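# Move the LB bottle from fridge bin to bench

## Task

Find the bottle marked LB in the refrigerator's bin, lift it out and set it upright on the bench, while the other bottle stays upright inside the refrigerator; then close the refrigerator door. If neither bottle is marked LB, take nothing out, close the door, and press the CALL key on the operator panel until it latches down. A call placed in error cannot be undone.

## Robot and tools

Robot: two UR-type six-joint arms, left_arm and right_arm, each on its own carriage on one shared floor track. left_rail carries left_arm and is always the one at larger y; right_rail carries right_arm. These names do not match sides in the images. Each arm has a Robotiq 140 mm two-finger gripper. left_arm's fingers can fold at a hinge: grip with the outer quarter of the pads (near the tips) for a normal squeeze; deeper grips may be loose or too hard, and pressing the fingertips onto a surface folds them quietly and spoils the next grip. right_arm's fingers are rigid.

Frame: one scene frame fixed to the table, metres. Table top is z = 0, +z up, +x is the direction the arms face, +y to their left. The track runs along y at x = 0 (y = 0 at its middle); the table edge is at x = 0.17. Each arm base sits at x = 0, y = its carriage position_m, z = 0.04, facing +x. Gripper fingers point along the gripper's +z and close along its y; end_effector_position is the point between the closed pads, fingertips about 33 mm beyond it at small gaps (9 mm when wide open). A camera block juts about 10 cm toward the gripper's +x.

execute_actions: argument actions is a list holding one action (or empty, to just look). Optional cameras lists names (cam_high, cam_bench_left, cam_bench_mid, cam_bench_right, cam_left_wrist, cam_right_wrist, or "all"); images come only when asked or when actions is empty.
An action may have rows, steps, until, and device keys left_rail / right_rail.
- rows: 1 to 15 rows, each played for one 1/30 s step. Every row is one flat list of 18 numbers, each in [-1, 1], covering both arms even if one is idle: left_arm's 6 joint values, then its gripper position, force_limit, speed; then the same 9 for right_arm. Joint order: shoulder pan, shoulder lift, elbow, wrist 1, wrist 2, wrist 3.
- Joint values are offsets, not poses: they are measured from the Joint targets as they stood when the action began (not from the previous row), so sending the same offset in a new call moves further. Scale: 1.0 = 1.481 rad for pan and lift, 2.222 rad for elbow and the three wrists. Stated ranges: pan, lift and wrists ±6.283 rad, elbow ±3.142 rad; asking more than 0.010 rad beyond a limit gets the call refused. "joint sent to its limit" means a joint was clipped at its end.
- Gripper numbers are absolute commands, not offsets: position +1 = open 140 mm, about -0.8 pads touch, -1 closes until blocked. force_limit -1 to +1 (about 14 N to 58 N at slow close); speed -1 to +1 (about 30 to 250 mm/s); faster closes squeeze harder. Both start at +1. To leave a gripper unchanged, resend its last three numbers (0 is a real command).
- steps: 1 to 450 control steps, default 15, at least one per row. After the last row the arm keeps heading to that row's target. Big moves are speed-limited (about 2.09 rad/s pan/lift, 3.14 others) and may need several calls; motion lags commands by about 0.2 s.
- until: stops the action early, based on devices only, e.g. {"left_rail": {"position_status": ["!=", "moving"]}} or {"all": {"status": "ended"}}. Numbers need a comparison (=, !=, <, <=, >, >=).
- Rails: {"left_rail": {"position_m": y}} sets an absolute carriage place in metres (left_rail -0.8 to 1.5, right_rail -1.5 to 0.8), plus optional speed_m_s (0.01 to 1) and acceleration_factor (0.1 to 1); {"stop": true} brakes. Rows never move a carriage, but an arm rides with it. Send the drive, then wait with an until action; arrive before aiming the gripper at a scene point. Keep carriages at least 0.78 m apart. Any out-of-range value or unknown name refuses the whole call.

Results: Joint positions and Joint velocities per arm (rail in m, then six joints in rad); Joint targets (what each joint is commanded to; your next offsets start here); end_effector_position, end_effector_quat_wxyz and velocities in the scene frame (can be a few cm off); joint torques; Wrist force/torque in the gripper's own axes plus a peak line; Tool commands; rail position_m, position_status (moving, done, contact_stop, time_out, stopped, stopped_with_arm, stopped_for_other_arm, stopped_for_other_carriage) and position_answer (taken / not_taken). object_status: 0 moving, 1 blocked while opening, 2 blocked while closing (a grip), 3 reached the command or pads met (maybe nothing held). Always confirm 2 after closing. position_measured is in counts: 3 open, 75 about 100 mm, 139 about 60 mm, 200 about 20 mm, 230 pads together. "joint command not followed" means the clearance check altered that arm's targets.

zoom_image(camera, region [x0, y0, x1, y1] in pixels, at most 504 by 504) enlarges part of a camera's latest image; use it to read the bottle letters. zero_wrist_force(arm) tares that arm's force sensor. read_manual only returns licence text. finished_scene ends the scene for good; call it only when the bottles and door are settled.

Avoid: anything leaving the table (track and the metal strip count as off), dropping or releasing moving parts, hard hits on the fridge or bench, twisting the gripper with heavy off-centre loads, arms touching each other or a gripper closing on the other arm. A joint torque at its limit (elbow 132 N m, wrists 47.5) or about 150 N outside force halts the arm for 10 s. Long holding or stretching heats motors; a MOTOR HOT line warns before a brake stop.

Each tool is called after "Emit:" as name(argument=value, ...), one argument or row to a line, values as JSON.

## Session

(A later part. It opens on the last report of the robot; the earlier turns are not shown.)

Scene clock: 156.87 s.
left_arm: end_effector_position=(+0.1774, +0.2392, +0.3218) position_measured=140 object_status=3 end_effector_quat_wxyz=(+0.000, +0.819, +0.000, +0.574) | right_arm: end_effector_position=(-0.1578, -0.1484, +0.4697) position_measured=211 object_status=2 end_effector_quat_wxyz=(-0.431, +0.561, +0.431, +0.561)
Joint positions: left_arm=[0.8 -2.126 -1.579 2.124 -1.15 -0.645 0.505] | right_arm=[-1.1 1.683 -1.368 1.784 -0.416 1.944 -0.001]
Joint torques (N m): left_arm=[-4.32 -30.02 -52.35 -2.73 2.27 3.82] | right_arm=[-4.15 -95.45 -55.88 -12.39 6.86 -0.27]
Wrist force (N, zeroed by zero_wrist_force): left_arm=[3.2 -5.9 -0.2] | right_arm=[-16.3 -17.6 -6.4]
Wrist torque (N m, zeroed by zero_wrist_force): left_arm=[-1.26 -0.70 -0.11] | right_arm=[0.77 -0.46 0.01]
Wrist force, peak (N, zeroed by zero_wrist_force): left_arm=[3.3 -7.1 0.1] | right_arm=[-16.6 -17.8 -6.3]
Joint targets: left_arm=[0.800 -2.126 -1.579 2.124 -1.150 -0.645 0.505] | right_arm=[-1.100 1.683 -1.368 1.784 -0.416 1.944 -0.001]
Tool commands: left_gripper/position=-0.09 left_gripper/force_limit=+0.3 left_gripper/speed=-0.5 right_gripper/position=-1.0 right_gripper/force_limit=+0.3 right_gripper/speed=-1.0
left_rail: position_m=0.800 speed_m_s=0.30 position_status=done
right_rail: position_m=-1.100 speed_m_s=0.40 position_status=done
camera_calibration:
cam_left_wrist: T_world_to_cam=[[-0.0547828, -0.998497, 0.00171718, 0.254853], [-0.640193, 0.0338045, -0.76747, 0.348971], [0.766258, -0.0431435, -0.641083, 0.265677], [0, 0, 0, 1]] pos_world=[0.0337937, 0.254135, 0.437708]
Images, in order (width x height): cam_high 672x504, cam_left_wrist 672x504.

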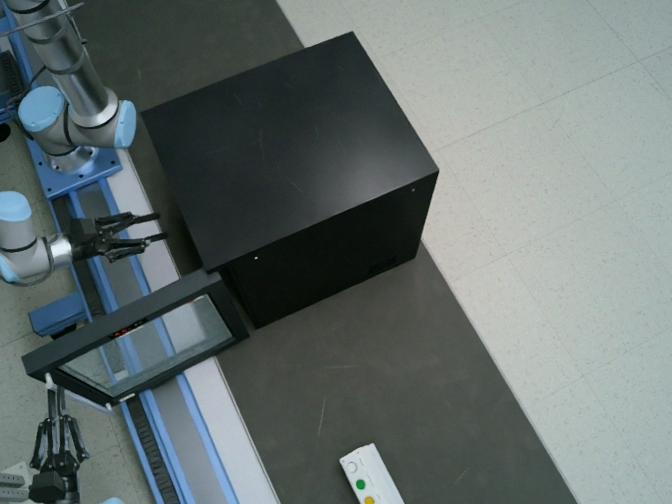

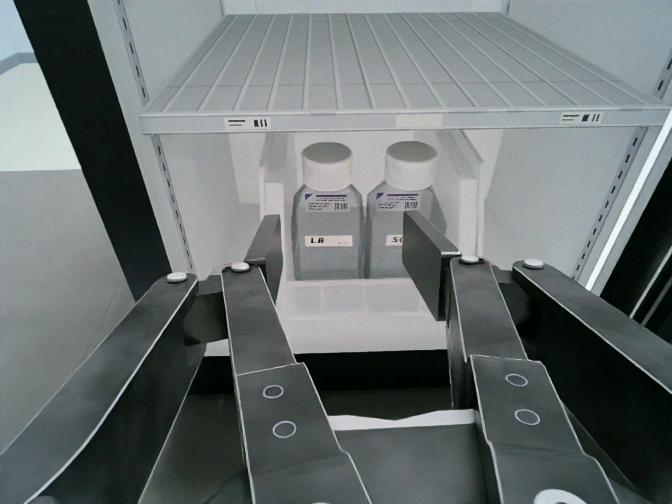

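Emit:
execute_actions(
  actions=[
    {"rows": [[0.0354, 0.0013, 0.0129, -0.0403, 0.0174, 0.0309, -0.15, 0.3, -0.5, 0, 0, 0, 0, 0, 0, -1, 0.3, -1], [0.0707, 0.0026, 0.0257, -0.0807, 0.0349, 0.0617, -0.15, 0.3, -0.5, 0, 0, 0, 0, 0, 0, -1, 0.3, -1], [0.1061, 0.0039, 0.0386, -0.1210, 0.0523, 0.0926, -0.15, 0.3, -0.5, 0, 0, 0, 0, 0, 0, -1, 0.3, -1], [0.1414, 0.0052, 0.0515, -0.1613, 0.0698, 0.1235, -0.15, 0.3, -0.5, 0, 0, 0, 0, 0, 0, -1, 0.3, -1], [0.1768, 0.0065, 0.0644, -0.2017, 0.0872, 0.1543, -0.15, 0.3, -0.5, 0, 0, 0, 0, 0, 0, -1, 0.3, -1]], "steps": 35},
  ],
  cameras=["cam_left_wrist", "cam_high"],
)

Scene clock: 167.23 s.
left_arm: end_effector_position=(+0.3330, +0.2397, +0.2752) position_measured=148 object_status=3 end_effector_quat_wxyz=(+0.000, +0.819, +0.000, +0.574) | right_arm: end_effector_position=(-0.1578, -0.1484, +0.4697) position_measured=211 object_status=2 end_effector_quat_wxyz=(-0.431, +0.561, +0.431, +0.561)
Joint positions: left_arm=[0.8 -1.864 -1.57 2.268 -1.599 -0.452 0.848] | right_arm=[-1.1 1.683 -1.368 1.784 -0.416 1.944 -0.001]
Joint torques (N m): left_arm=[8.97 -26.82 -30.95 -5.43 5.29 3.81] | right_arm=[-6.2 -94.44 -57.77 -12.33 7.33 0.31]
Wrist force (N, zeroed by zero_wrist_force): left_arm=[3.3 -5.8 0.6] | right_arm=[-16.0 -17.3 -6.1]
Wrist torque (N m, zeroed by zero_wrist_force): left_arm=[-1.22 -0.72 -0.19] | right_arm=[0.83 -0.53 0.02]
Wrist force, peak (N, zeroed by zero_wrist_force): left_arm=[4.3 -6.2 -10.7] | right_arm=[-16.7 -17.9 -6.6]
Joint targets: left_arm=[0.800 -1.864 -1.570 2.268 -1.599 -0.452 0.848] | right_arm=[-1.100 1.683 -1.368 1.784 -0.416 1.944 -0.001]
left_rail: position_m=0.800 speed_m_s=0.30 position_status=done
right_rail: position_m=-1.100 speed_m_s=0.40 position_status=done
camera_calibration:
cam_left_wrist: T_world_to_cam=[[-0.0543848, -0.998517, 0.00253382, 0.263667], [-0.640067, 0.0329137, -0.767614, 0.412904], [0.766392, -0.0433684, -0.640908, 0.116432], [0, 0, 0, 1]] pos_world=[0.189392, 0.254735, 0.390905]
Images, in order (width x height): cam_high 672x504, cam_left_wrist 672x504.

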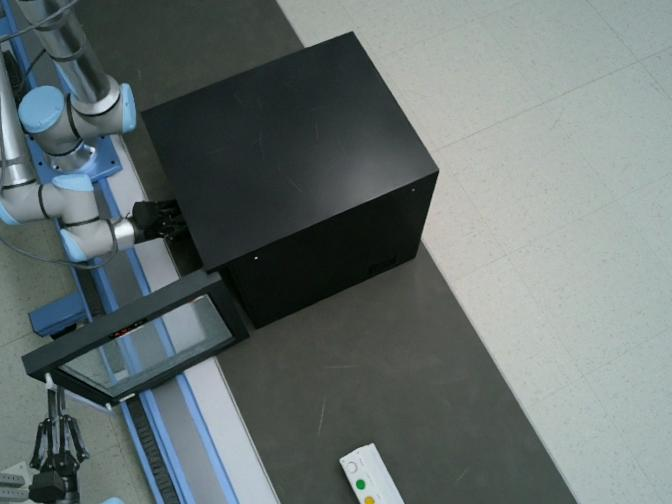

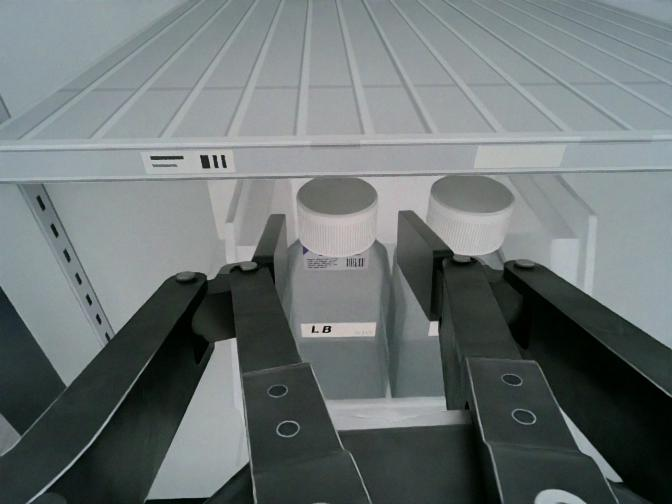

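Emit:
zoom_image(
  camera="cam_left_wrist",
  region=[210, 150, 470, 340],
)

Scaled by 1.938 from the camera's 672x504 image, which has a finer 960x720 frame.

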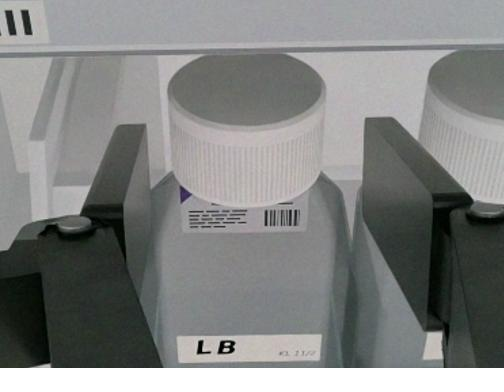

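Emit:
execute_actions(
  actions=[
    {"rows": [[0.0069, 0.0026, 0.0022, -0.0119, 0.0027, 0.0088, -0.15, 0.3, -0.5, 0, 0, 0, 0, 0, 0, -1, 0.3, -1], [0.0138, 0.0052, 0.0044, -0.0238, 0.0054, 0.0176, -0.15, 0.3, -0.5, 0, 0, 0, 0, 0, 0, -1, 0.3, -1], [0.0206, 0.0077, 0.0066, -0.0357, 0.0081, 0.0264, -0.15, 0.3, -0.5, 0, 0, 0, 0, 0, 0, -1, 0.3, -1], [0.0275, 0.0103, 0.0088, -0.0476, 0.0108, 0.0352, -0.15, 0.3, -0.5, 0, 0, 0, 0, 0, 0, -1, 0.3, -1], [0.0344, 0.0129, 0.0110, -0.0595, 0.0135, 0.0440, -0.15, 0.3, -0.5, 0, 0, 0, 0, 0, 0, -1, 0.3, -1]], "steps": 25},
  ],
  cameras=["cam_left_wrist"],
)

Emit:
zoom_image(
  camera="cam_left_wrist",
  region=[210, 150, 470, 340],
)

Scene clock: 169.77 s.
left_arm: end_effector_position=(+0.3611, +0.2396, +0.2649) position_measured=148 object_status=3 end_effector_quat_wxyz=(+0.000, +0.819, +0.000, +0.574) | right_arm: end_effector_position=(-0.1578, -0.1484, +0.4697) position_measured=211 object_status=2 end_effector_quat_wxyz=(-0.431, +0.561, +0.431, +0.561)
Joint positions: left_arm=[0.8 -1.813 -1.55 2.292 -1.731 -0.422 0.946] | right_arm=[-1.1 1.683 -1.368 1.784 -0.416 1.944 -0.001]
Joint torques (N m): left_arm=[10.62 -29.66 -28.9 -5.84 5.1 3.98] | right_arm=[-4.11 -97.17 -58.17 -12.49 7.17 -0.27]
Wrist force (N, zeroed by zero_wrist_force): left_arm=[3.2 -5.8 0.5] | right_arm=[-16.4 -17.3 -5.8]
Wrist torque (N m, zeroed by zero_wrist_force): left_arm=[-1.18 -0.73 -0.20] | right_arm=[0.84 -0.43 0.02]
Wrist force, peak (N, zeroed by zero_wrist_force): left_arm=[3.6 -6.2 0.6] | right_arm=[-16.7 -18.0 -6.0]
Joint targets: left_arm=[0.800 -1.813 -1.550 2.292 -1.731 -0.422 0.946] | right_arm=[-1.100 1.683 -1.368 1.784 -0.416 1.944 -0.001]
left_rail: position_m=0.800 speed_m_s=0.30 position_status=done
right_rail: position_m=-1.100 speed_m_s=0.40 position_status=done
camera_calibration:
cam_left_wrist: T_world_to_cam=[[-0.054459, -0.998513, 0.00259242, 0.265114], [-0.640017, 0.0329136, -0.767656, 0.423068], [0.766429, -0.043465, -0.640857, 0.0883525], [0, 0, 0, 1]] pos_world=[0.217493, 0.254635, 0.380705]
Images, in order (width x height): cam_left_wrist 672x504.

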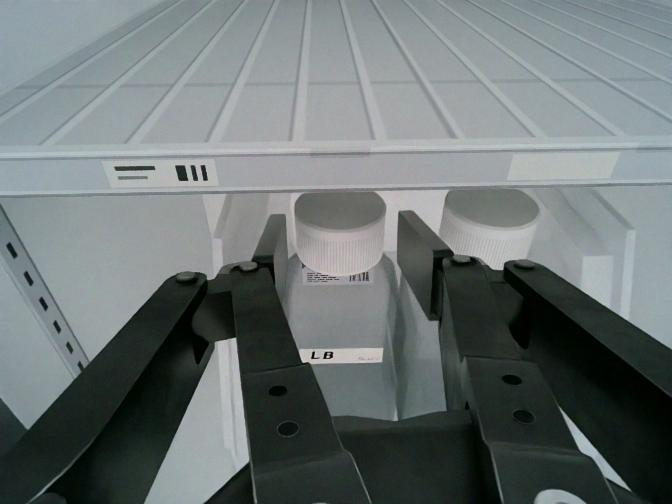

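Scaled by 1.938 from the camera's 672x504 image, which has a finer 960x720 frame.

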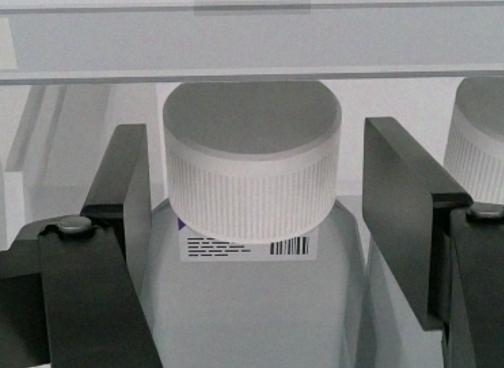

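Emit:
execute_actions(
  actions=[
    {"rows": [[0.0034, 0.0011, 0.0008, -0.0060, 0.0012, 0.0049, -0.15, 0.3, -0.5, 0, 0, 0, 0, 0, 0, -1, 0.3, -1], [0.0068, 0.0023, 0.0016, -0.0121, 0.0023, 0.0097, -0.15, 0.3, -0.5, 0, 0, 0, 0, 0, 0, -1, 0.3, -1], [0.0102, 0.0034, 0.0025, -0.0181, 0.0035, 0.0146, -0.15, 0.3, -0.5, 0, 0, 0, 0, 0, 0, -1, 0.3, -1], [0.0136, 0.0045, 0.0033, -0.0241, 0.0047, 0.0195, -0.15, 0.3, -0.5, 0, 0, 0, 0, 0, 0, -1, 0.3, -1], [0.0170, 0.0057, 0.0041, -0.0302, 0.0058, 0.0243, -0.15, 0.3, -0.5, 0, 0, 0, 0, 0, 0, -1, 0.3, -1], [0.0204, 0.0068, 0.0049, -0.0362, 0.0070, 0.0292, -0.15, 0.3, -0.5, 0, 0, 0, 0, 0, 0, -1, 0.3, -1], [0.0238, 0.0079, 0.0057, -0.0422, 0.0082, 0.0341, -0.15, 0.3, -0.5, 0, 0, 0, 0, 0, 0, -1, 0.3, -1], [0.0272, 0.0091, 0.0066, -0.0482, 0.0093, 0.0389, -0.15, 0.3, -0.5, 0, 0, 0, 0, 0, 0, -1, 0.3, -1]], "steps": 22},
  ],
  cameras=["cam_left_wrist"],
)

Emit:
zoom_image(
  camera="cam_left_wrist",
  region=[210, 150, 470, 340],
)

Scene clock: 172.00 s.
left_arm: end_effector_position=(+0.3832, +0.2397, +0.2611) position_measured=148 object_status=3 end_effector_quat_wxyz=(+0.000, +0.819, +0.000, +0.574) | right_arm: end_effector_position=(-0.1578, -0.1484, +0.4697) position_measured=211 object_status=2 end_effector_quat_wxyz=(-0.431, +0.561, +0.431, +0.561)
Joint positions: left_arm=[0.8 -1.772 -1.537 2.307 -1.838 -0.401 1.032] | right_arm=[-1.1 1.683 -1.368 1.784 -0.416 1.944 -0.001]
Joint torques (N m): left_arm=[8.86 -28.94 -29.24 -6.18 5.07 3.99] | right_arm=[-3.64 -96.62 -57.9 -12.26 7.1 -0.07]
Wrist force (N, zeroed by zero_wrist_force): left_arm=[3.1 -6.3 0.7] | right_arm=[-16.3 -17.6 -6.3]
Wrist torque (N m, zeroed by zero_wrist_force): left_arm=[-1.31 -0.74 -0.21] | right_arm=[0.77 -0.45 0.01]
Wrist force, peak (N, zeroed by zero_wrist_force): left_arm=[3.7 -6.1 1.5] | right_arm=[-16.4 -18.0 -6.4]
Joint targets: left_arm=[0.800 -1.772 -1.537 2.307 -1.838 -0.401 1.032] | right_arm=[-1.100 1.683 -1.368 1.784 -0.416 1.944 -0.001]
left_rail: position_m=0.800 speed_m_s=0.30 position_status=done
right_rail: position_m=-1.100 speed_m_s=0.40 position_status=done
camera_calibration:
cam_left_wrist: T_world_to_cam=[[-0.0544303, -0.998515, 0.0023154, 0.266425], [-0.640119, 0.0331138, -0.767562, 0.434234], [0.766345, -0.0432607, -0.640971, 0.0689907], [0, 0, 0, 1]] pos_world=[0.239593, 0.254635, 0.376906]
Images, in order (width x height): cam_left_wrist 672x504.

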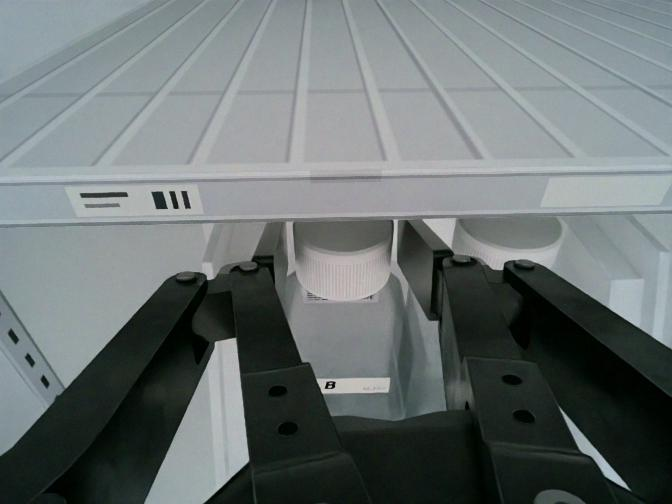

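Scaled by 1.938 from the camera's 672x504 image, which has a finer 960x720 frame.

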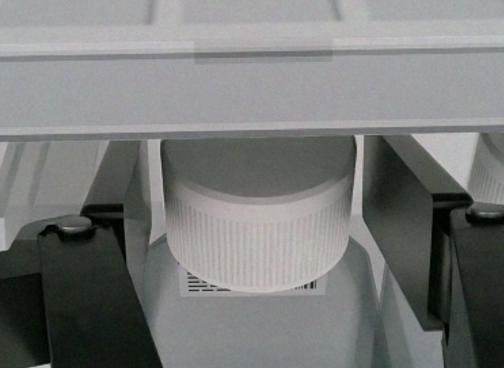

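Emit:
execute_actions(
  actions=[
    {"rows": [[0, 0, 0, 0, 0, 0, -1, 1, -1, 0, 0, 0, 0, 0, 0, -1, 0.3, -1]], "steps": 75},
  ],
  cameras=["cam_left_wrist"],
)

Emit:
zoom_image(
  camera="cam_left_wrist",
  region=[210, 150, 470, 340],
)

Scene clock: 175.23 s.
left_arm: end_effector_position=(+0.3833, +0.2397, +0.2611) position_measured=163 object_status=2 end_effector_quat_wxyz=(+0.000, +0.819, +0.000, +0.574) | right_arm: end_effector_position=(-0.1578, -0.1484, +0.4697) position_measured=211 object_status=2 end_effector_quat_wxyz=(-0.431, +0.561, +0.431, +0.561)
Joint positions: left_arm=[0.8 -1.772 -1.537 2.307 -1.838 -0.401 1.032] | right_arm=[-1.1 1.683 -1.368 1.784 -0.416 1.944 -0.001]
Joint torques (N m): left_arm=[8.63 -28.47 -29.62 -1.13 -1.33 3.82] | right_arm=[-4.17 -94.82 -58.69 -12.41 7.59 0.2]
Wrist force (N, zeroed by zero_wrist_force): left_arm=[8.3 -4.2 -2.9] | right_arm=[-16.7 -18.0 -6.4]
Wrist torque (N m, zeroed by zero_wrist_force): left_arm=[-1.31 -0.62 -0.27] | right_arm=[0.67 -0.51 0.01]
Wrist force, peak (N, zeroed by zero_wrist_force): left_arm=[8.9 -4.0 -3.3] | right_arm=[-16.8 -18.2 -6.1]
Joint targets: left_arm=[0.800 -1.772 -1.537 2.307 -1.838 -0.401 1.032] | right_arm=[-1.100 1.683 -1.368 1.784 -0.416 1.944 -0.001]
left_rail: position_m=0.800 speed_m_s=0.30 position_status=done
right_rail: position_m=-1.100 speed_m_s=0.40 position_status=done
camera_calibration:
cam_left_wrist: T_world_to_cam=[[-0.0544303, -0.998515, 0.0023154, 0.266431], [-0.640119, 0.0331138, -0.767562, 0.434298], [0.766345, -0.0432607, -0.640971, 0.0689141], [0, 0, 0, 1]] pos_world=[0.239693, 0.254635, 0.376906]
Images, in order (width x height): cam_left_wrist 672x504.

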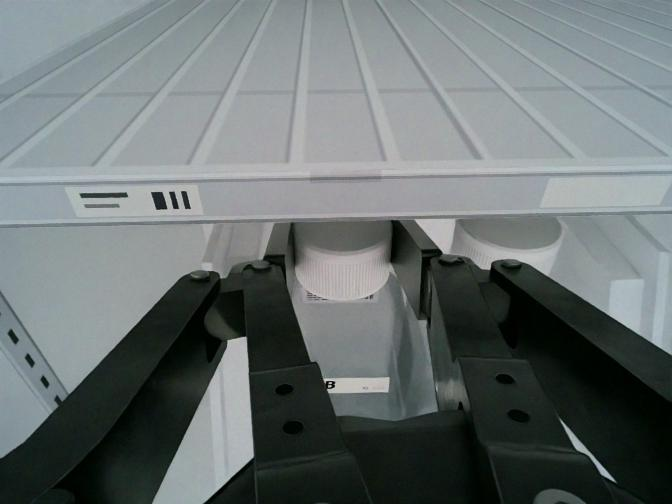

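Scaled by 1.938 from the camera's 672x504 image, which has a finer 960x720 frame.

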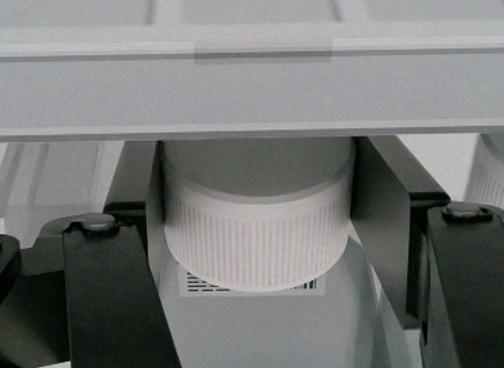

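Emit:
execute_actions(
  actions=[
    {"rows": [[0, 0, 0, 0, 0, 0, -0.15, 1, -1, 0, 0, 0, 0, 0, 0, -1, 0.3, -1]], "steps": 25},
  ],
)

Emit:
execute_actions(
  actions=[
    {"rows": [[0.0016, 0.0020, 0.0008, -0.0045, 0.0005, 0.0024, -0.15, 1, -1, 0, 0, 0, 0, 0, 0, -1, 0.3, -1], [0.0032, 0.0041, 0.0017, -0.0089, 0.0010, 0.0049, -0.15, 1, -1, 0, 0, 0, 0, 0, 0, -1, 0.3, -1], [0.0048, 0.0061, 0.0025, -0.0134, 0.0015, 0.0073, -0.15, 1, -1, 0, 0, 0, 0, 0, 0, -1, 0.3, -1], [0.0065, 0.0082, 0.0034, -0.0179, 0.0021, 0.0097, -0.15, 1, -1, 0, 0, 0, 0, 0, 0, -1, 0.3, -1]], "steps": 20},
  ],
  cameras=["cam_left_wrist"],
)

Emit:
zoom_image(
  camera="cam_left_wrist",
  region=[210, 150, 470, 340],
)

Scene clock: 178.43 s.
left_arm: end_effector_position=(+0.3832, +0.2397, +0.2611) position_measured=148 object_status=3 end_effector_quat_wxyz=(+0.000, +0.819, +0.000, +0.574) | right_arm: end_effector_position=(-0.1578, -0.1484, +0.4697) position_measured=211 object_status=2 end_effector_quat_wxyz=(-0.431, +0.561, +0.431, +0.561)
Joint positions: left_arm=[0.8 -1.772 -1.537 2.307 -1.838 -0.401 1.032] | right_arm=[-1.1 1.683 -1.368 1.784 -0.416 1.944 -0.001]
Joint torques (N m): left_arm=[6.64 -27.8 -30.35 -1.45 4.88 3.87] | right_arm=[-5.42 -96.08 -57.99 -12.23 7.61 0.04]
Wrist force (N, zeroed by zero_wrist_force): left_arm=[3.4 -6.0 1.0] | right_arm=[-16.7 -17.7 -6.0]
Wrist torque (N m, zeroed by zero_wrist_force): left_arm=[-1.24 -0.79 -0.20] | right_arm=[0.79 -0.37 0.01]
Wrist force, peak (N, zeroed by zero_wrist_force): left_arm=[8.9 -4.0 -3.5] | right_arm=[-17.3 -17.8 -5.8]
Joint targets: left_arm=[0.800 -1.772 -1.537 2.307 -1.838 -0.401 1.032] | right_arm=[-1.100 1.683 -1.368 1.784 -0.416 1.944 -0.001]
left_rail: position_m=0.800 speed_m_s=0.30 position_status=done
right_rail: position_m=-1.100 speed_m_s=0.40 position_status=done

Scene clock: 179.30 s.
left_arm: end_effector_position=(+0.3885, +0.2397, +0.2549) position_measured=148 object_status=3 end_effector_quat_wxyz=(+0.000, +0.819, +0.000, +0.574) | right_arm: end_effector_position=(-0.1578, -0.1484, +0.4697) position_measured=211 object_status=2 end_effector_quat_wxyz=(-0.431, +0.561, +0.431, +0.561)
Joint positions: left_arm=[0.8 -1.763 -1.525 2.314 -1.878 -0.396 1.054] | right_arm=[-1.1 1.683 -1.368 1.784 -0.416 1.944 -0.001]
Joint torques (N m): left_arm=[10.31 -28.62 -27.56 -6.28 5.27 3.45] | right_arm=[-4.59 -96.66 -59.36 -12.29 7.18 0.09]
Wrist force (N, zeroed by zero_wrist_force): left_arm=[3.3 -5.7 0.4] | right_arm=[-15.7 -17.9 -6.4]
Wrist torque (N m, zeroed by zero_wrist_force): left_arm=[-1.17 -0.81 -0.21] | right_arm=[0.72 -0.56 0.02]
Wrist force, peak (N, zeroed by zero_wrist_force): left_arm=[3.6 -6.0 0.6] | right_arm=[-16.3 -17.9 -6.6]
Joint targets: left_arm=[0.800 -1.763 -1.525 2.314 -1.878 -0.396 1.054] | right_arm=[-1.100 1.683 -1.368 1.784 -0.416 1.944 -0.001]
left_rail: position_m=0.800 speed_m_s=0.30 position_status=done
right_rail: position_m=-1.100 speed_m_s=0.40 position_status=done
camera_calibration:
cam_left_wrist: T_world_to_cam=[[-0.0543809, -0.998517, 0.0025304, 0.266637], [-0.640019, 0.0329112, -0.767654, 0.432928], [0.766432, -0.0433652, -0.64086, 0.0609188], [0, 0, 0, 1]] pos_world=[0.244892, 0.254635, 0.370705]
Images, in order (width x height): cam_left_wrist 672x504.

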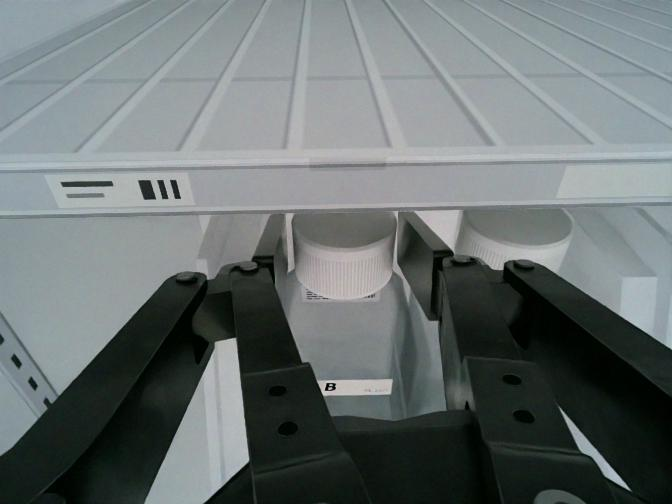

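Scaled by 1.938 from the camera's 672x504 image, which has a finer 960x720 frame.

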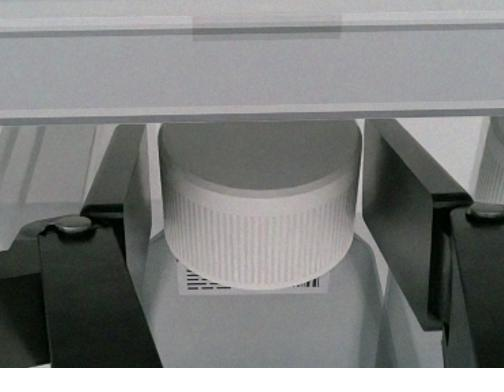

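Emit:
execute_actions(
  actions=[
    {"rows": [[0.0019, 0.0006, 0.0003, -0.0035, 0.0006, 0.0030, -0.15, 1, -1, 0, 0, 0, 0, 0, 0, -1, 0.3, -1], [0.0039, 0.0012, 0.0007, -0.0070, 0.0011, 0.0060, -0.15, 1, -1, 0, 0, 0, 0, 0, 0, -1, 0.3, -1], [0.0058, 0.0018, 0.0010, -0.0106, 0.0017, 0.0089, -0.15, 1, -1, 0, 0, 0, 0, 0, 0, -1, 0.3, -1], [0.0077, 0.0024, 0.0013, -0.0141, 0.0023, 0.0119, -0.15, 1, -1, 0, 0, 0, 0, 0, 0, -1, 0.3, -1]], "steps": 20},
  ],
  cameras=["cam_left_wrist"],
)

Emit:
zoom_image(
  camera="cam_left_wrist",
  region=[210, 150, 470, 340],
)

Scene clock: 181.63 s.
left_arm: end_effector_position=(+0.3947, +0.2396, +0.2549) position_measured=148 object_status=3 end_effector_quat_wxyz=(+0.000, +0.819, +0.000, +0.574) | right_arm: end_effector_position=(-0.1578, -0.1484, +0.4697) position_measured=211 object_status=2 end_effector_quat_wxyz=(-0.431, +0.561, +0.431, +0.561)
Joint positions: left_arm=[0.8 -1.751 -1.521 2.317 -1.909 -0.391 1.08] | right_arm=[-1.1 1.683 -1.368 1.784 -0.416 1.944 -0.001]
Joint torques (N m): left_arm=[10.96 -27.86 -27.08 -6.49 5.2 4.1] | right_arm=[-4.29 -93.5 -59.72 -12.05 7.47 0.07]
Wrist force (N, zeroed by zero_wrist_force): left_arm=[3.1 -5.4 0.9] | right_arm=[-16.5 -18.0 -6.3]
Wrist torque (N m, zeroed by zero_wrist_force): left_arm=[-1.10 -0.74 -0.22] | right_arm=[0.71 -0.40 0.01]
Wrist force, peak (N, zeroed by zero_wrist_force): left_arm=[3.6 -6.1 0.7] | right_arm=[-16.8 -17.9 -6.5]
Joint targets: left_arm=[0.800 -1.751 -1.521 2.317 -1.909 -0.391 1.080] | right_arm=[-1.100 1.683 -1.368 1.784 -0.416 1.944 -0.001]
left_rail: position_m=0.800 speed_m_s=0.30 position_status=done
right_rail: position_m=-1.100 speed_m_s=0.40 position_status=done
camera_calibration:
cam_left_wrist: T_world_to_cam=[[-0.0542901, -0.998521, 0.00297517, 0.266787], [-0.640143, 0.0325179, -0.767567, 0.436995], [0.766335, -0.0435758, -0.640961, 0.056282], [0, 0, 0, 1]] pos_world=[0.251092, 0.254635, 0.370704]
Images, in order (width x height): cam_left_wrist 672x504.

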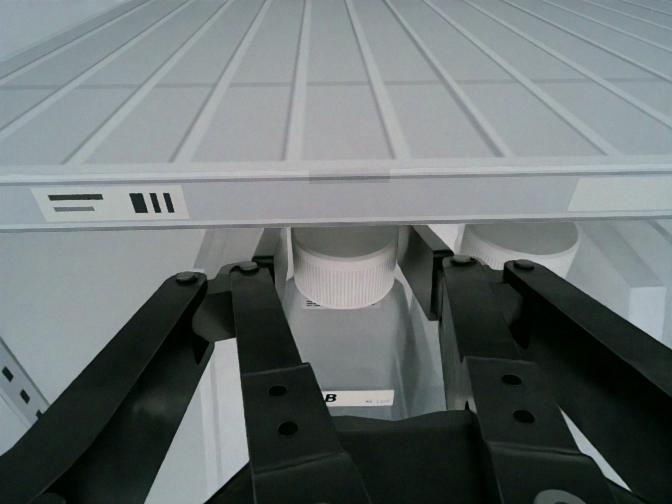

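Scaled by 1.938 from the camera's 672x504 image, which has a finer 960x720 frame.

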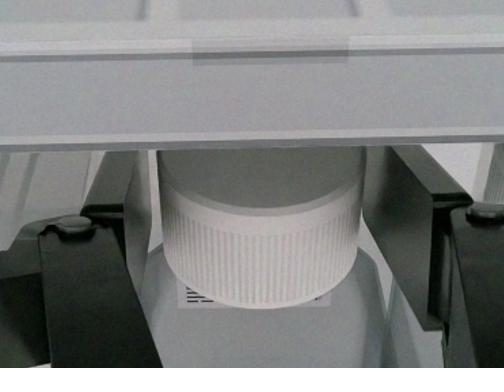

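Emit:
execute_actions(
  actions=[
    {"left_rail": {"position_m": 0.798, "speed_m_s": 0.1, "acceleration_factor": 0.3}, "steps": 45, "until": {"left_rail": {"position_status": ["!=", "moving"]}}},
  ],
)

Emit:
execute_actions(
  actions=[
    {"rows": [[0, 0, 0, 0, 0, 0, -1, 1, -1, 0, 0, 0, 0, 0, 0, -1, 0.3, -1]], "steps": 75},
  ],
  cameras=["cam_left_wrist"],
)

Emit:
zoom_image(
  camera="cam_left_wrist",
  region=[210, 150, 470, 340],
)

Scene clock: 182.47 s.
left_arm: end_effector_position=(+0.3947, +0.2376, +0.2549) position_measured=148 object_status=3 end_effector_quat_wxyz=(+0.000, +0.819, +0.000, +0.574) | right_arm: end_effector_position=(-0.1578, -0.1484, +0.4697) position_measured=211 object_status=2 end_effector_quat_wxyz=(-0.431, +0.561, +0.431, +0.561)
Joint positions: left_arm=[0.798 -1.751 -1.521 2.317 -1.909 -0.391 1.08] | right_arm=[-1.1 1.683 -1.368 1.784 -0.416 1.944 -0.001]
Joint torques (N m): left_arm=[7.89 -29.59 -30.69 -6.12 5.21 3.74] | right_arm=[-5.6 -93.89 -59.35 -12.08 7.31 0.08]
Wrist force (N, zeroed by zero_wrist_force): left_arm=[3.0 -5.6 0.9] | right_arm=[-16.3 -17.8 -6.6]
Wrist torque (N m, zeroed by zero_wrist_force): left_arm=[-1.15 -0.71 -0.22] | right_arm=[0.77 -0.45 0.02]
Wrist force, peak (N, zeroed by zero_wrist_force): left_arm=[3.6 -6.0 0.6] | right_arm=[-16.5 -18.0 -6.5]
Joint targets: left_arm=[0.798 -1.751 -1.521 2.317 -1.909 -0.391 1.080] | right_arm=[-1.100 1.683 -1.368 1.784 -0.416 1.944 -0.001]
Tool commands: left_gripper/position=-0.15 left_gripper/force_limit=+1.0 left_gripper/speed=-1.0 right_gripper/position=-1.0 right_gripper/force_limit=+0.3 right_gripper/speed=-1.0
left_rail: position_m=0.798 speed_m_s=0.10 position_status=done
right_rail: position_m=-1.100 speed_m_s=0.40 position_status=done

Scene clock: 185.17 s.
left_arm: end_effector_position=(+0.3947, +0.2376, +0.2549) position_measured=162 object_status=2 end_effector_quat_wxyz=(+0.000, +0.819, +0.000, +0.574) | right_arm: end_effector_position=(-0.1578, -0.1484, +0.4697) position_measured=211 object_status=2 end_effector_quat_wxyz=(-0.431, +0.561, +0.431, +0.561)
Joint positions: left_arm=[0.798 -1.751 -1.521 2.317 -1.909 -0.391 1.08] | right_arm=[-1.1 1.683 -1.368 1.784 -0.416 1.944 -0.001]
Joint torques (N m): left_arm=[3.71 -35.25 -40.2 -5.38 2.53 0.99] | right_arm=[-4.81 -93.99 -60.15 -12.11 7.68 0.22]
Wrist force (N, zeroed by zero_wrist_force): left_arm=[8.8 -11.0 -2.7] | right_arm=[-17.2 -17.5 -6.5]
Wrist torque (N m, zeroed by zero_wrist_force): left_arm=[-0.88 -0.72 0.23] | right_arm=[0.72 -0.44 0.01]
Wrist force, peak (N, zeroed by zero_wrist_force): left_arm=[8.7 -11.3 -2.7] | right_arm=[-17.3 -17.7 -6.0]
Joint targets: left_arm=[0.798 -1.751 -1.521 2.317 -1.909 -0.391 1.080] | right_arm=[-1.100 1.683 -1.368 1.784 -0.416 1.944 -0.001]
left_rail: position_m=0.798 speed_m_s=0.10 position_status=done
right_rail: position_m=-1.100 speed_m_s=0.40 position_status=done
camera_calibration:
cam_left_wrist: T_world_to_cam=[[-0.0542935, -0.998521, 0.00297098, 0.264793], [-0.640082, 0.0325199, -0.767618, 0.437063], [0.766385, -0.0435784, -0.640901, 0.0561604], [0, 0, 0, 1]] pos_world=[0.251092, 0.252635, 0.370704]
Images, in order (width x height): cam_left_wrist 672x504.

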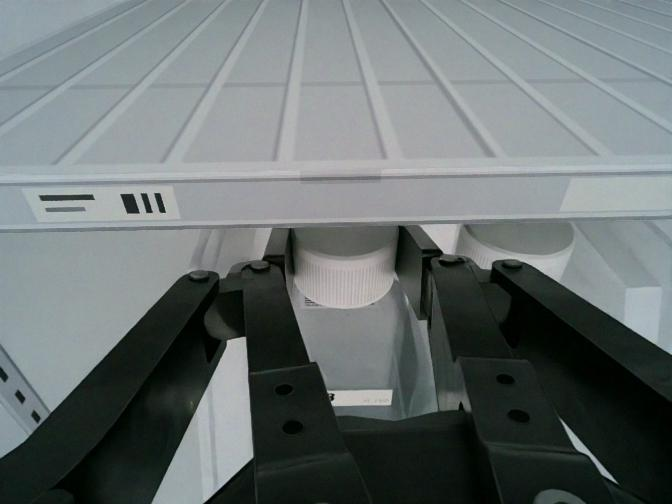

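Scaled by 1.938 from the camera's 672x504 image, which has a finer 960x720 frame.

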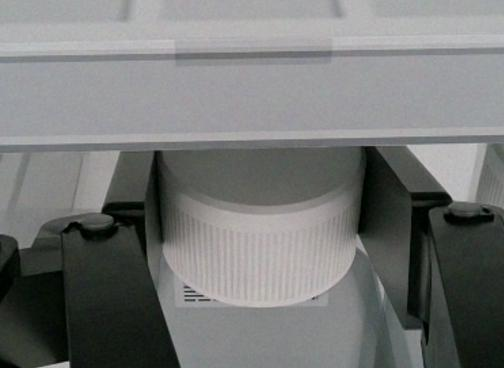

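Emit:
execute_actions(
  actions=[
    {"rows": [[0, -0.0020, -0.0008, 0.0021, 0, 0.0001, -1, 1, -1, 0, 0, 0, 0, 0, 0, -1, 0.3, -1], [0.0001, -0.0040, -0.0016, 0.0042, 0, 0.0001, -1, 1, -1, 0, 0, 0, 0, 0, 0, -1, 0.3, -1], [0.0001, -0.0061, -0.0023, 0.0063, 0, 0.0002, -1, 1, -1, 0, 0, 0, 0, 0, 0, -1, 0.3, -1], [0.0002, -0.0081, -0.0031, 0.0084, 0, 0.0002, -1, 1, -1, 0, 0, 0, 0, 0, 0, -1, 0.3, -1], [0.0002, -0.0101, -0.0039, 0.0105, 0, 0.0003, -1, 1, -1, 0, 0, 0, 0, 0, 0, -1, 0.3, -1]], "steps": 25},
  ],
  cameras=["cam_left_wrist"],
)

Emit:
zoom_image(
  camera="cam_left_wrist",
  region=[210, 150, 470, 340],
)

Scene clock: 192.97 s.
left_arm: end_effector_position=(+0.3948, +0.2372, +0.2648) position_measured=162 object_status=2 end_effector_quat_wxyz=(+0.000, +0.819, +0.000, +0.574) | right_arm: end_effector_position=(-0.1578, -0.1484, +0.4698) position_measured=211 object_status=2 end_effector_quat_wxyz=(-0.431, +0.561, +0.431, +0.561)
Joint positions: left_arm=[0.798 -1.751 -1.536 2.308 -1.886 -0.391 1.081] | right_arm=[-1.1 1.683 -1.368 1.784 -0.416 1.944 -0.001]
Joint torques (N m): left_arm=[10.6 -54.86 -53.62 -0.5 6.36 4.05] | right_arm=[-4.82 -93.39 -60.4 -12.21 7.86 0.05]
Wrist force (N, zeroed by zero_wrist_force): left_arm=[-0.2 -6.1 1.6] | right_arm=[-16.3 -17.6 -6.7]
Wrist torque (N m, zeroed by zero_wrist_force): left_arm=[-1.26 -0.85 -0.21] | right_arm=[0.78 -0.54 0.01]
Wrist force, peak (N, zeroed by zero_wrist_force): left_arm=[9.1 -11.2 -2.7] | right_arm=[-17.1 -17.9 -6.5]
Joint targets: left_arm=[0.798 -1.751 -1.536 2.308 -1.886 -0.391 1.081] | right_arm=[-1.100 1.683 -1.368 1.784 -0.416 1.944 -0.001]
left_rail: position_m=0.798 speed_m_s=0.10 position_status=done
right_rail: position_m=-1.100 speed_m_s=0.40 position_status=done
camera_calibration:
cam_left_wrist: T_world_to_cam=[[-0.0542576, -0.998523, 0.00269462, 0.264466], [-0.640138, 0.0327123, -0.767564, 0.444685], [0.766342, -0.0433711, -0.640967, 0.0623958], [0, 0, 0, 1]] pos_world=[0.251192, 0.252235, 0.380605]
Images, in order (width x height): cam_left_wrist 672x504.

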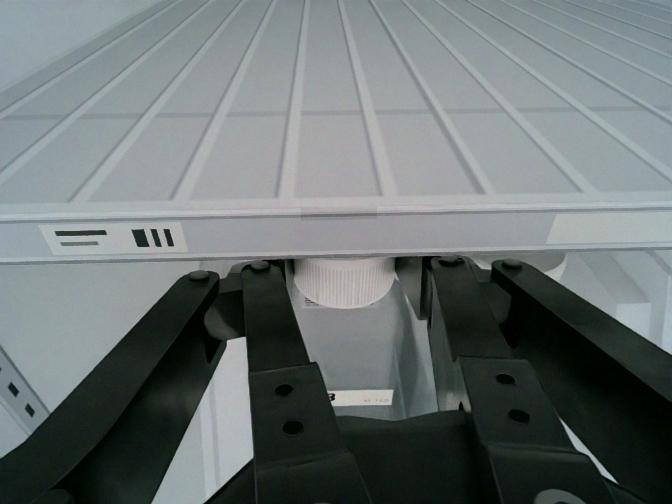

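Scaled by 1.938 from the camera's 672x504 image, which has a finer 960x720 frame.

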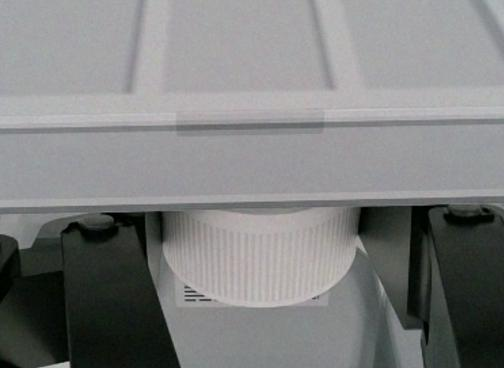

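Emit:
execute_actions(
  actions=[
    {"rows": [[-0.0034, 0.0020, -0.0011, 0.0125, 0.0026, -0.0126, -1, 1, -1, 0, 0, 0, 0, 0, 0, -1, 0.3, -1], [-0.0068, 0.0041, -0.0022, 0.0250, 0.0051, -0.0253, -1, 1, -1, 0, 0, 0, 0, 0, 0, -1, 0.3, -1], [-0.0102, 0.0061, -0.0032, 0.0375, 0.0077, -0.0379, -1, 1, -1, 0, 0, 0, 0, 0, 0, -1, 0.3, -1], [-0.0136, 0.0082, -0.0043, 0.0500, 0.0102, -0.0505, -1, 1, -1, 0, 0, 0, 0, 0, 0, -1, 0.3, -1], [-0.0170, 0.0102, -0.0054, 0.0625, 0.0128, -0.0632, -1, 1, -1, 0, 0, 0, 0, 0, 0, -1, 0.3, -1], [-0.0204, 0.0122, -0.0065, 0.0750, 0.0154, -0.0758, -1, 1, -1, 0, 0, 0, 0, 0, 0, -1, 0.3, -1], [-0.0238, 0.0143, -0.0076, 0.0875, 0.0179, -0.0884, -1, 1, -1, 0, 0, 0, 0, 0, 0, -1, 0.3, -1], [-0.0271, 0.0163, -0.0087, 0.1000, 0.0205, -0.1011, -1, 1, -1, 0, 0, 0, 0, 0, 0, -1, 0.3, -1], [-0.0305, 0.0184, -0.0097, 0.1125, 0.0231, -0.1137, -1, 1, -1, 0, 0, 0, 0, 0, 0, -1, 0.3, -1], [-0.0339, 0.0204, -0.0108, 0.1250, 0.0256, -0.1263, -1, 1, -1, 0, 0, 0, 0, 0, 0, -1, 0.3, -1]], "steps": 25},
  ],
  cameras=["cam_left_wrist"],
)

Scene clock: 194.97 s.
left_arm: end_effector_position=(+0.3777, +0.2373, +0.2674) position_measured=162 object_status=2 end_effector_quat_wxyz=(+0.000, +0.788, +0.000, +0.616) | right_arm: end_effector_position=(-0.1578, -0.1484, +0.4698) position_measured=211 object_status=2 end_effector_quat_wxyz=(-0.431, +0.561, +0.431, +0.561)
Joint positions: left_arm=[0.798 -1.801 -1.506 2.284 -1.608 -0.334 0.8] | right_arm=[-1.1 1.683 -1.368 1.784 -0.416 1.944 -0.001]
Joint torques (N m): left_arm=[-11.57 -31.85 -52.09 0.76 6.39 -4.25] | right_arm=[-5.52 -91.98 -61.14 -12.35 7.96 0]
Wrist force (N, zeroed by zero_wrist_force): left_arm=[-0.4 -5.6 1.4] | right_arm=[-16.5 -17.2 -6.0]
Wrist torque (N m, zeroed by zero_wrist_force): left_arm=[-1.22 -0.90 0.04] | right_arm=[0.85 -0.46 0.01]
Wrist force, peak (N, zeroed by zero_wrist_force): left_arm=[1.1 -5.9 2.7] | right_arm=[-17.0 -18.1 -6.4]
Joint targets: left_arm=[0.798 -1.801 -1.506 2.284 -1.608 -0.334 0.800] | right_arm=[-1.100 1.683 -1.368 1.784 -0.416 1.944 -0.001]
left_rail: position_m=0.798 speed_m_s=0.10 position_status=done
right_rail: position_m=-1.100 speed_m_s=0.40 position_status=done
camera_calibration:
cam_left_wrist: T_world_to_cam=[[-0.0541876, -0.998527, -0.00290504, 0.265106], [-0.55643, 0.0326116, -0.830254, 0.420984], [0.829125, -0.043373, -0.557378, 0.0310813], [0, 0, 0, 1]] pos_world=[0.222844, 0.252335, 0.367618]
Images, in order (width x height): cam_left_wrist 672x504.

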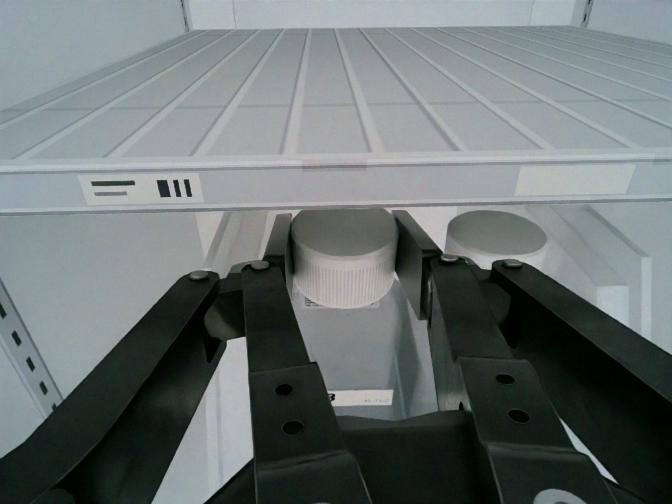

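Emit:
execute_actions(
  actions=[
    {"rows": [[-0.0029, 0.0041, -0.0021, 0.0151, 0.0013, -0.0153, -1, 1, -1, 0, 0, 0, 0, 0, 0, -1, 0.3, -1], [-0.0058, 0.0081, -0.0042, 0.0302, 0.0026, -0.0306, -1, 1, -1, 0, 0, 0, 0, 0, 0, -1, 0.3, -1], [-0.0086, 0.0122, -0.0064, 0.0453, 0.0038, -0.0458, -1, 1, -1, 0, 0, 0, 0, 0, 0, -1, 0.3, -1], [-0.0115, 0.0163, -0.0085, 0.0604, 0.0051, -0.0611, -1, 1, -1, 0, 0, 0, 0, 0, 0, -1, 0.3, -1], [-0.0144, 0.0204, -0.0106, 0.0755, 0.0064, -0.0764, -1, 1, -1, 0, 0, 0, 0, 0, 0, -1, 0.3, -1], [-0.0173, 0.0244, -0.0127, 0.0906, 0.0077, -0.0917, -1, 1, -1, 0, 0, 0, 0, 0, 0, -1, 0.3, -1], [-0.0202, 0.0285, -0.0148, 0.1057, 0.0090, -0.1069, -1, 1, -1, 0, 0, 0, 0, 0, 0, -1, 0.3, -1], [-0.0231, 0.0326, -0.0169, 0.1208, 0.0102, -0.1222, -1, 1, -1, 0, 0, 0, 0, 0, 0, -1, 0.3, -1], [-0.0259, 0.0367, -0.0191, 0.1359, 0.0115, -0.1375, -1, 1, -1, 0, 0, 0, 0, 0, 0, -1, 0.3, -1], [-0.0288, 0.0407, -0.0212, 0.1510, 0.0128, -0.1528, -1, 1, -1, 0, 0, 0, 0, 0, 0, -1, 0.3, -1]], "steps": 25},
  ],
  cameras=["cam_left_wrist"],
)

Scene clock: 196.67 s.
left_arm: end_effector_position=(+0.3610, +0.2372, +0.2683) position_measured=162 object_status=2 end_effector_quat_wxyz=(+0.000, +0.755, +0.000, +0.656) | right_arm: end_effector_position=(-0.1578, -0.1484, +0.4698) position_measured=211 object_status=2 end_effector_quat_wxyz=(-0.431, +0.561, +0.431, +0.561)
Joint positions: left_arm=[0.798 -1.844 -1.446 2.237 -1.272 -0.306 0.461] | right_arm=[-1.1 1.683 -1.368 1.784 -0.416 1.944 -0.001]
Joint torques (N m): left_arm=[-9.68 -34.18 -48.91 2.05 4.99 -3.9] | right_arm=[-5.18 -92.15 -61.32 -11.85 7.88 -0.13]
Wrist force (N, zeroed by zero_wrist_force): left_arm=[0.0 -5.8 1.4] | right_arm=[-16.5 -17.6 -6.0]
Wrist torque (N m, zeroed by zero_wrist_force): left_arm=[-1.25 -1.03 0.02] | right_arm=[0.79 -0.47 0.02]
Wrist force, peak (N, zeroed by zero_wrist_force): left_arm=[0.5 -6.3 2.6] | right_arm=[-16.7 -18.3 -6.5]
Joint targets: left_arm=[0.798 -1.844 -1.446 2.237 -1.272 -0.306 0.461] | right_arm=[-1.100 1.683 -1.368 1.784 -0.416 1.944 -0.001]
left_rail: position_m=0.798 speed_m_s=0.10 position_status=done
right_rail: position_m=-1.100 speed_m_s=0.40 position_status=done
camera_calibration:
cam_left_wrist: T_world_to_cam=[[-0.0536795, -0.998522, -0.00850774, 0.265299], [-0.466622, 0.0326159, -0.883855, 0.39431], [0.882826, -0.043475, -0.467683, 0.00204931], [0, 0, 0, 1]] pos_world=[0.196426, 0.252135, 0.351728]
Images, in order (width x height): cam_left_wrist 672x504.

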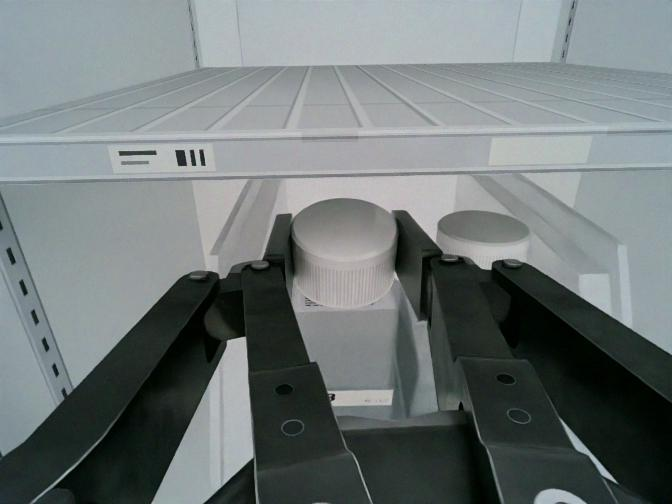

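Emit:
execute_actions(
  actions=[
    {"rows": [[-0.0023, 0.0063, -0.0026, 0.0148, -0.0002, -0.0158, -1, 1, -1, 0, 0, 0, 0, 0, 0, -1, 0.3, -1], [-0.0047, 0.0125, -0.0051, 0.0297, -0.0003, -0.0317, -1, 1, -1, 0, 0, 0, 0, 0, 0, -1, 0.3, -1], [-0.0070, 0.0188, -0.0077, 0.0445, -0.0005, -0.0475, -1, 1, -1, 0, 0, 0, 0, 0, 0, -1, 0.3, -1], [-0.0094, 0.0251, -0.0102, 0.0594, -0.0007, -0.0633, -1, 1, -1, 0, 0, 0, 0, 0, 0, -1, 0.3, -1], [-0.0117, 0.0313, -0.0128, 0.0742, -0.0009, -0.0792, -1, 1, -1, 0, 0, 0, 0, 0, 0, -1, 0.3, -1], [-0.0141, 0.0376, -0.0153, 0.0890, -0.0010, -0.0950, -1, 1, -1, 0, 0, 0, 0, 0, 0, -1, 0.3, -1], [-0.0164, 0.0439, -0.0179, 0.1039, -0.0012, -0.1108, -1, 1, -1, 0, 0, 0, 0, 0, 0, -1, 0.3, -1], [-0.0188, 0.0501, -0.0204, 0.1187, -0.0014, -0.1266, -1, 1, -1, 0, 0, 0, 0, 0, 0, -1, 0.3, -1], [-0.0211, 0.0564, -0.0230, 0.1336, -0.0016, -0.1425, -1, 1, -1, 0, 0, 0, 0, 0, 0, -1, 0.3, -1], [-0.0235, 0.0627, -0.0256, 0.1484, -0.0017, -0.1583, -1, 1, -1, 0, 0, 0, 0, 0, 0, -1, 0.3, -1]], "steps": 25},
  ],
  cameras=["cam_left_wrist"],
)

Scene clock: 198.33 s.
left_arm: end_effector_position=(+0.3447, +0.2372, +0.2671) position_measured=162 object_status=2 end_effector_quat_wxyz=(+0.000, +0.719, +0.000, +0.695) end_effector_velocity=(+0.000, +0.000, +0.001) end_effector_angular_velocity=(-0.001, +0.000, +0.001) | right_arm: end_effector_position=(-0.1578, -0.1484, +0.4698) position_measured=211 object_status=2 end_effector_quat_wxyz=(-0.431, +0.561, +0.431, +0.561)
Joint positions: left_arm=[0.798 -1.879 -1.353 2.18 -0.943 -0.31 0.109] | right_arm=[-1.1 1.683 -1.368 1.784 -0.416 1.944 -0.001]
Joint velocities: left_arm=[-0.001 0 -0.001 0 0.001 -0.001 -0.001] | right_arm=[within noise]
Joint torques (N m): left_arm=[-12.19 -39.74 -46.4 4.14 -1.82 -3.32] | right_arm=[-6.41 -90.2 -61.38 -11.77 8.12 -0.13]
Wrist force (N, zeroed by zero_wrist_force): left_arm=[-0.7 -5.8 1.4] | right_arm=[-16.4 -17.5 -6.3]
Wrist torque (N m, zeroed by zero_wrist_force): left_arm=[-1.37 -0.97 0.02] | right_arm=[0.79 -0.48 0.01]
Wrist force, peak (N, zeroed by zero_wrist_force): left_arm=[-0.3 -6.6 1.4] | right_arm=[-16.7 -18.3 -6.4]
Joint targets: left_arm=[0.798 -1.879 -1.353 2.180 -0.943 -0.310 0.109] | right_arm=[-1.100 1.683 -1.368 1.784 -0.416 1.944 -0.001]
left_rail: position_m=0.798 speed_m_s=0.10 position_status=done
right_rail: position_m=-1.100 speed_m_s=0.40 position_status=done
camera_calibration:
cam_left_wrist: T_world_to_cam=[[-0.0525638, -0.998516, -0.0142617, 0.265666], [-0.371627, 0.0328149, -0.927802, 0.364577], [0.926893, -0.0434688, -0.3728, -0.0246924], [0, 0, 0, 1]] pos_world=[0.172338, 0.252235, 0.332838]
Images, in order (width x height): cam_left_wrist 672x504.

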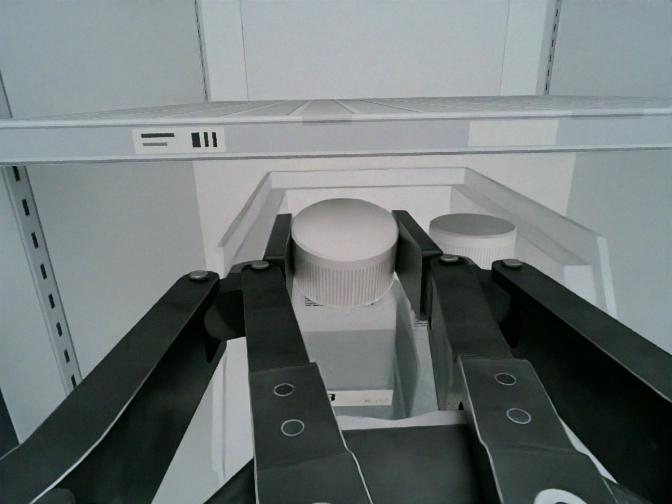

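Emit:
execute_actions(
  actions=[
    {"rows": [[-0.0022, 0.0092, -0.0028, 0.0149, -0.0018, -0.0173, -1, 1, -1, 0, 0, 0, 0, 0, 0, -1, 0.3, -1], [-0.0044, 0.0185, -0.0056, 0.0299, -0.0035, -0.0346, -1, 1, -1, 0, 0, 0, 0, 0, 0, -1, 0.3, -1], [-0.0067, 0.0277, -0.0084, 0.0448, -0.0053, -0.0519, -1, 1, -1, 0, 0, 0, 0, 0, 0, -1, 0.3, -1], [-0.0089, 0.0369, -0.0112, 0.0597, -0.0071, -0.0692, -1, 1, -1, 0, 0, 0, 0, 0, 0, -1, 0.3, -1], [-0.0111, 0.0461, -0.0140, 0.0746, -0.0088, -0.0865, -1, 1, -1, 0, 0, 0, 0, 0, 0, -1, 0.3, -1], [-0.0133, 0.0554, -0.0168, 0.0896, -0.0106, -0.1038, -1, 1, -1, 0, 0, 0, 0, 0, 0, -1, 0.3, -1], [-0.0155, 0.0646, -0.0196, 0.1045, -0.0124, -0.1211, -1, 1, -1, 0, 0, 0, 0, 0, 0, -1, 0.3, -1], [-0.0178, 0.0738, -0.0224, 0.1194, -0.0141, -0.1384, -1, 1, -1, 0, 0, 0, 0, 0, 0, -1, 0.3, -1]], "steps": 22},
  ],
)

Emit:
execute_actions(
  actions=[
    {"rows": [[-0.0016, 0.0093, -0.0021, 0.0106, -0.0029, -0.0136, -1, 1, -1, 0, 0, 0, 0, 0, 0, -1, 0.3, -1], [-0.0032, 0.0187, -0.0043, 0.0212, -0.0058, -0.0272, -1, 1, -1, 0, 0, 0, 0, 0, 0, -1, 0.3, -1], [-0.0048, 0.0280, -0.0064, 0.0319, -0.0086, -0.0409, -1, 1, -1, 0, 0, 0, 0, 0, 0, -1, 0.3, -1], [-0.0064, 0.0374, -0.0086, 0.0425, -0.0115, -0.0545, -1, 1, -1, 0, 0, 0, 0, 0, 0, -1, 0.3, -1], [-0.0080, 0.0467, -0.0107, 0.0531, -0.0144, -0.0681, -1, 1, -1, 0, 0, 0, 0, 0, 0, -1, 0.3, -1], [-0.0096, 0.0561, -0.0128, 0.0637, -0.0173, -0.0817, -1, 1, -1, 0, 0, 0, 0, 0, 0, -1, 0.3, -1], [-0.0112, 0.0654, -0.0150, 0.0744, -0.0201, -0.0954, -1, 1, -1, 0, 0, 0, 0, 0, 0, -1, 0.3, -1], [-0.0128, 0.0748, -0.0171, 0.0850, -0.0230, -0.1090, -1, 1, -1, 0, 0, 0, 0, 0, 0, -1, 0.3, -1]], "steps": 22},
  ],
  cameras=["cam_left_wrist"],
)

Scene clock: 200.33 s.
left_arm: end_effector_position=(+0.3293, +0.2371, +0.2643) position_measured=162 object_status=2 end_effector_quat_wxyz=(+0.000, +0.682, +0.000, +0.731) | right_arm: end_effector_position=(-0.1578, -0.1484, +0.4698) position_measured=211 object_status=2 end_effector_quat_wxyz=(-0.431, +0.561, +0.431, +0.561)
Joint positions: left_arm=[0.798 -1.905 -1.244 2.131 -0.677 -0.341 -0.199] | right_arm=[-1.1 1.683 -1.368 1.784 -0.416 1.944 -0.001]
Joint torques (N m): left_arm=[-11.39 -43.29 -43.1 5.65 -3.62 -4.03] | right_arm=[-5.1 -89.24 -62.05 -12.15 8.25 0.07]
Wrist force (N, zeroed by zero_wrist_force): left_arm=[-1.2 -6.0 0.6] | right_arm=[-16.6 -17.5 -6.4]
Wrist torque (N m, zeroed by zero_wrist_force): left_arm=[-1.40 -0.95 0.09] | right_arm=[0.81 -0.46 0.01]
Wrist force, peak (N, zeroed by zero_wrist_force): left_arm=[0.8 -6.5 2.3] | right_arm=[-16.7 -18.1 -6.4]
Joint targets: left_arm=[0.798 -1.905 -1.243 2.131 -0.677 -0.341 -0.199] | right_arm=[-1.100 1.683 -1.368 1.784 -0.416 1.944 -0.001]
left_rail: position_m=0.798 speed_m_s=0.10 position_status=done
right_rail: position_m=-1.100 speed_m_s=0.40 position_status=done

Scene clock: 201.27 s.
left_arm: end_effector_position=(+0.3143, +0.2373, +0.2597) position_measured=162 object_status=2 end_effector_quat_wxyz=(+0.000, +0.643, +0.000, +0.766) | right_arm: end_effector_position=(-0.1578, -0.1484, +0.4698) position_measured=211 object_status=2 end_effector_quat_wxyz=(-0.431, +0.561, +0.431, +0.561)
Joint positions: left_arm=[0.798 -1.924 -1.133 2.093 -0.489 -0.392 -0.441] | right_arm=[-1.1 1.683 -1.368 1.784 -0.416 1.944 -0.001]
Joint torques (N m): left_arm=[-11.82 -51.14 -37.48 7.6 -4.74 -3.67] | right_arm=[-3.97 -87.99 -61.41 -12.06 8.24 -0.1]
Wrist force (N, zeroed by zero_wrist_force): left_arm=[-1.3 -5.6 1.1] | right_arm=[-16.6 -17.5 -6.3]
Wrist torque (N m, zeroed by zero_wrist_force): left_arm=[-1.33 -0.91 0.11] | right_arm=[0.79 -0.45 0.01]
Wrist force, peak (N, zeroed by zero_wrist_force): left_arm=[-2.5 -6.5 0.3] | right_arm=[-16.7 -17.8 -6.5]
Joint targets: left_arm=[0.798 -1.924 -1.133 2.093 -0.488 -0.392 -0.441] | right_arm=[-1.100 1.683 -1.368 1.784 -0.416 1.944 -0.001]
left_rail: position_m=0.798 speed_m_s=0.10 position_status=done
right_rail: position_m=-1.100 speed_m_s=0.40 position_status=done
camera_calibration:
cam_left_wrist: T_world_to_cam=[[-0.0485654, -0.998508, -0.0249613, 0.265461], [-0.170698, 0.0329204, -0.984773, 0.298003], [0.984126, -0.0435651, -0.172042, -0.0692924], [0, 0, 0, 1]] pos_world=[0.131953, 0.252235, 0.28817]
Images, in order (width x height): cam_left_wrist 672x504.

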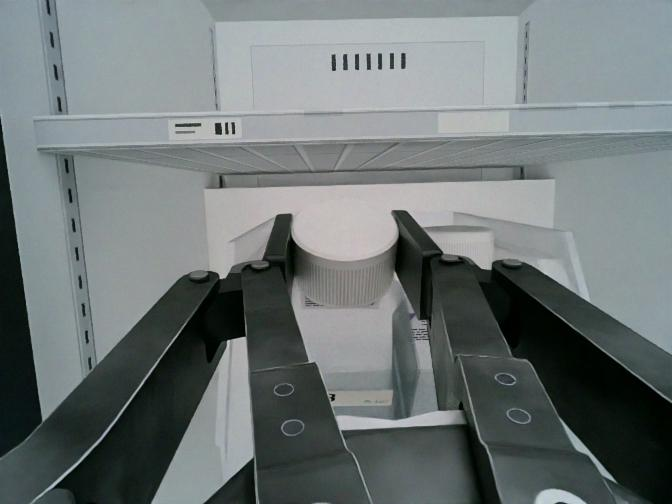

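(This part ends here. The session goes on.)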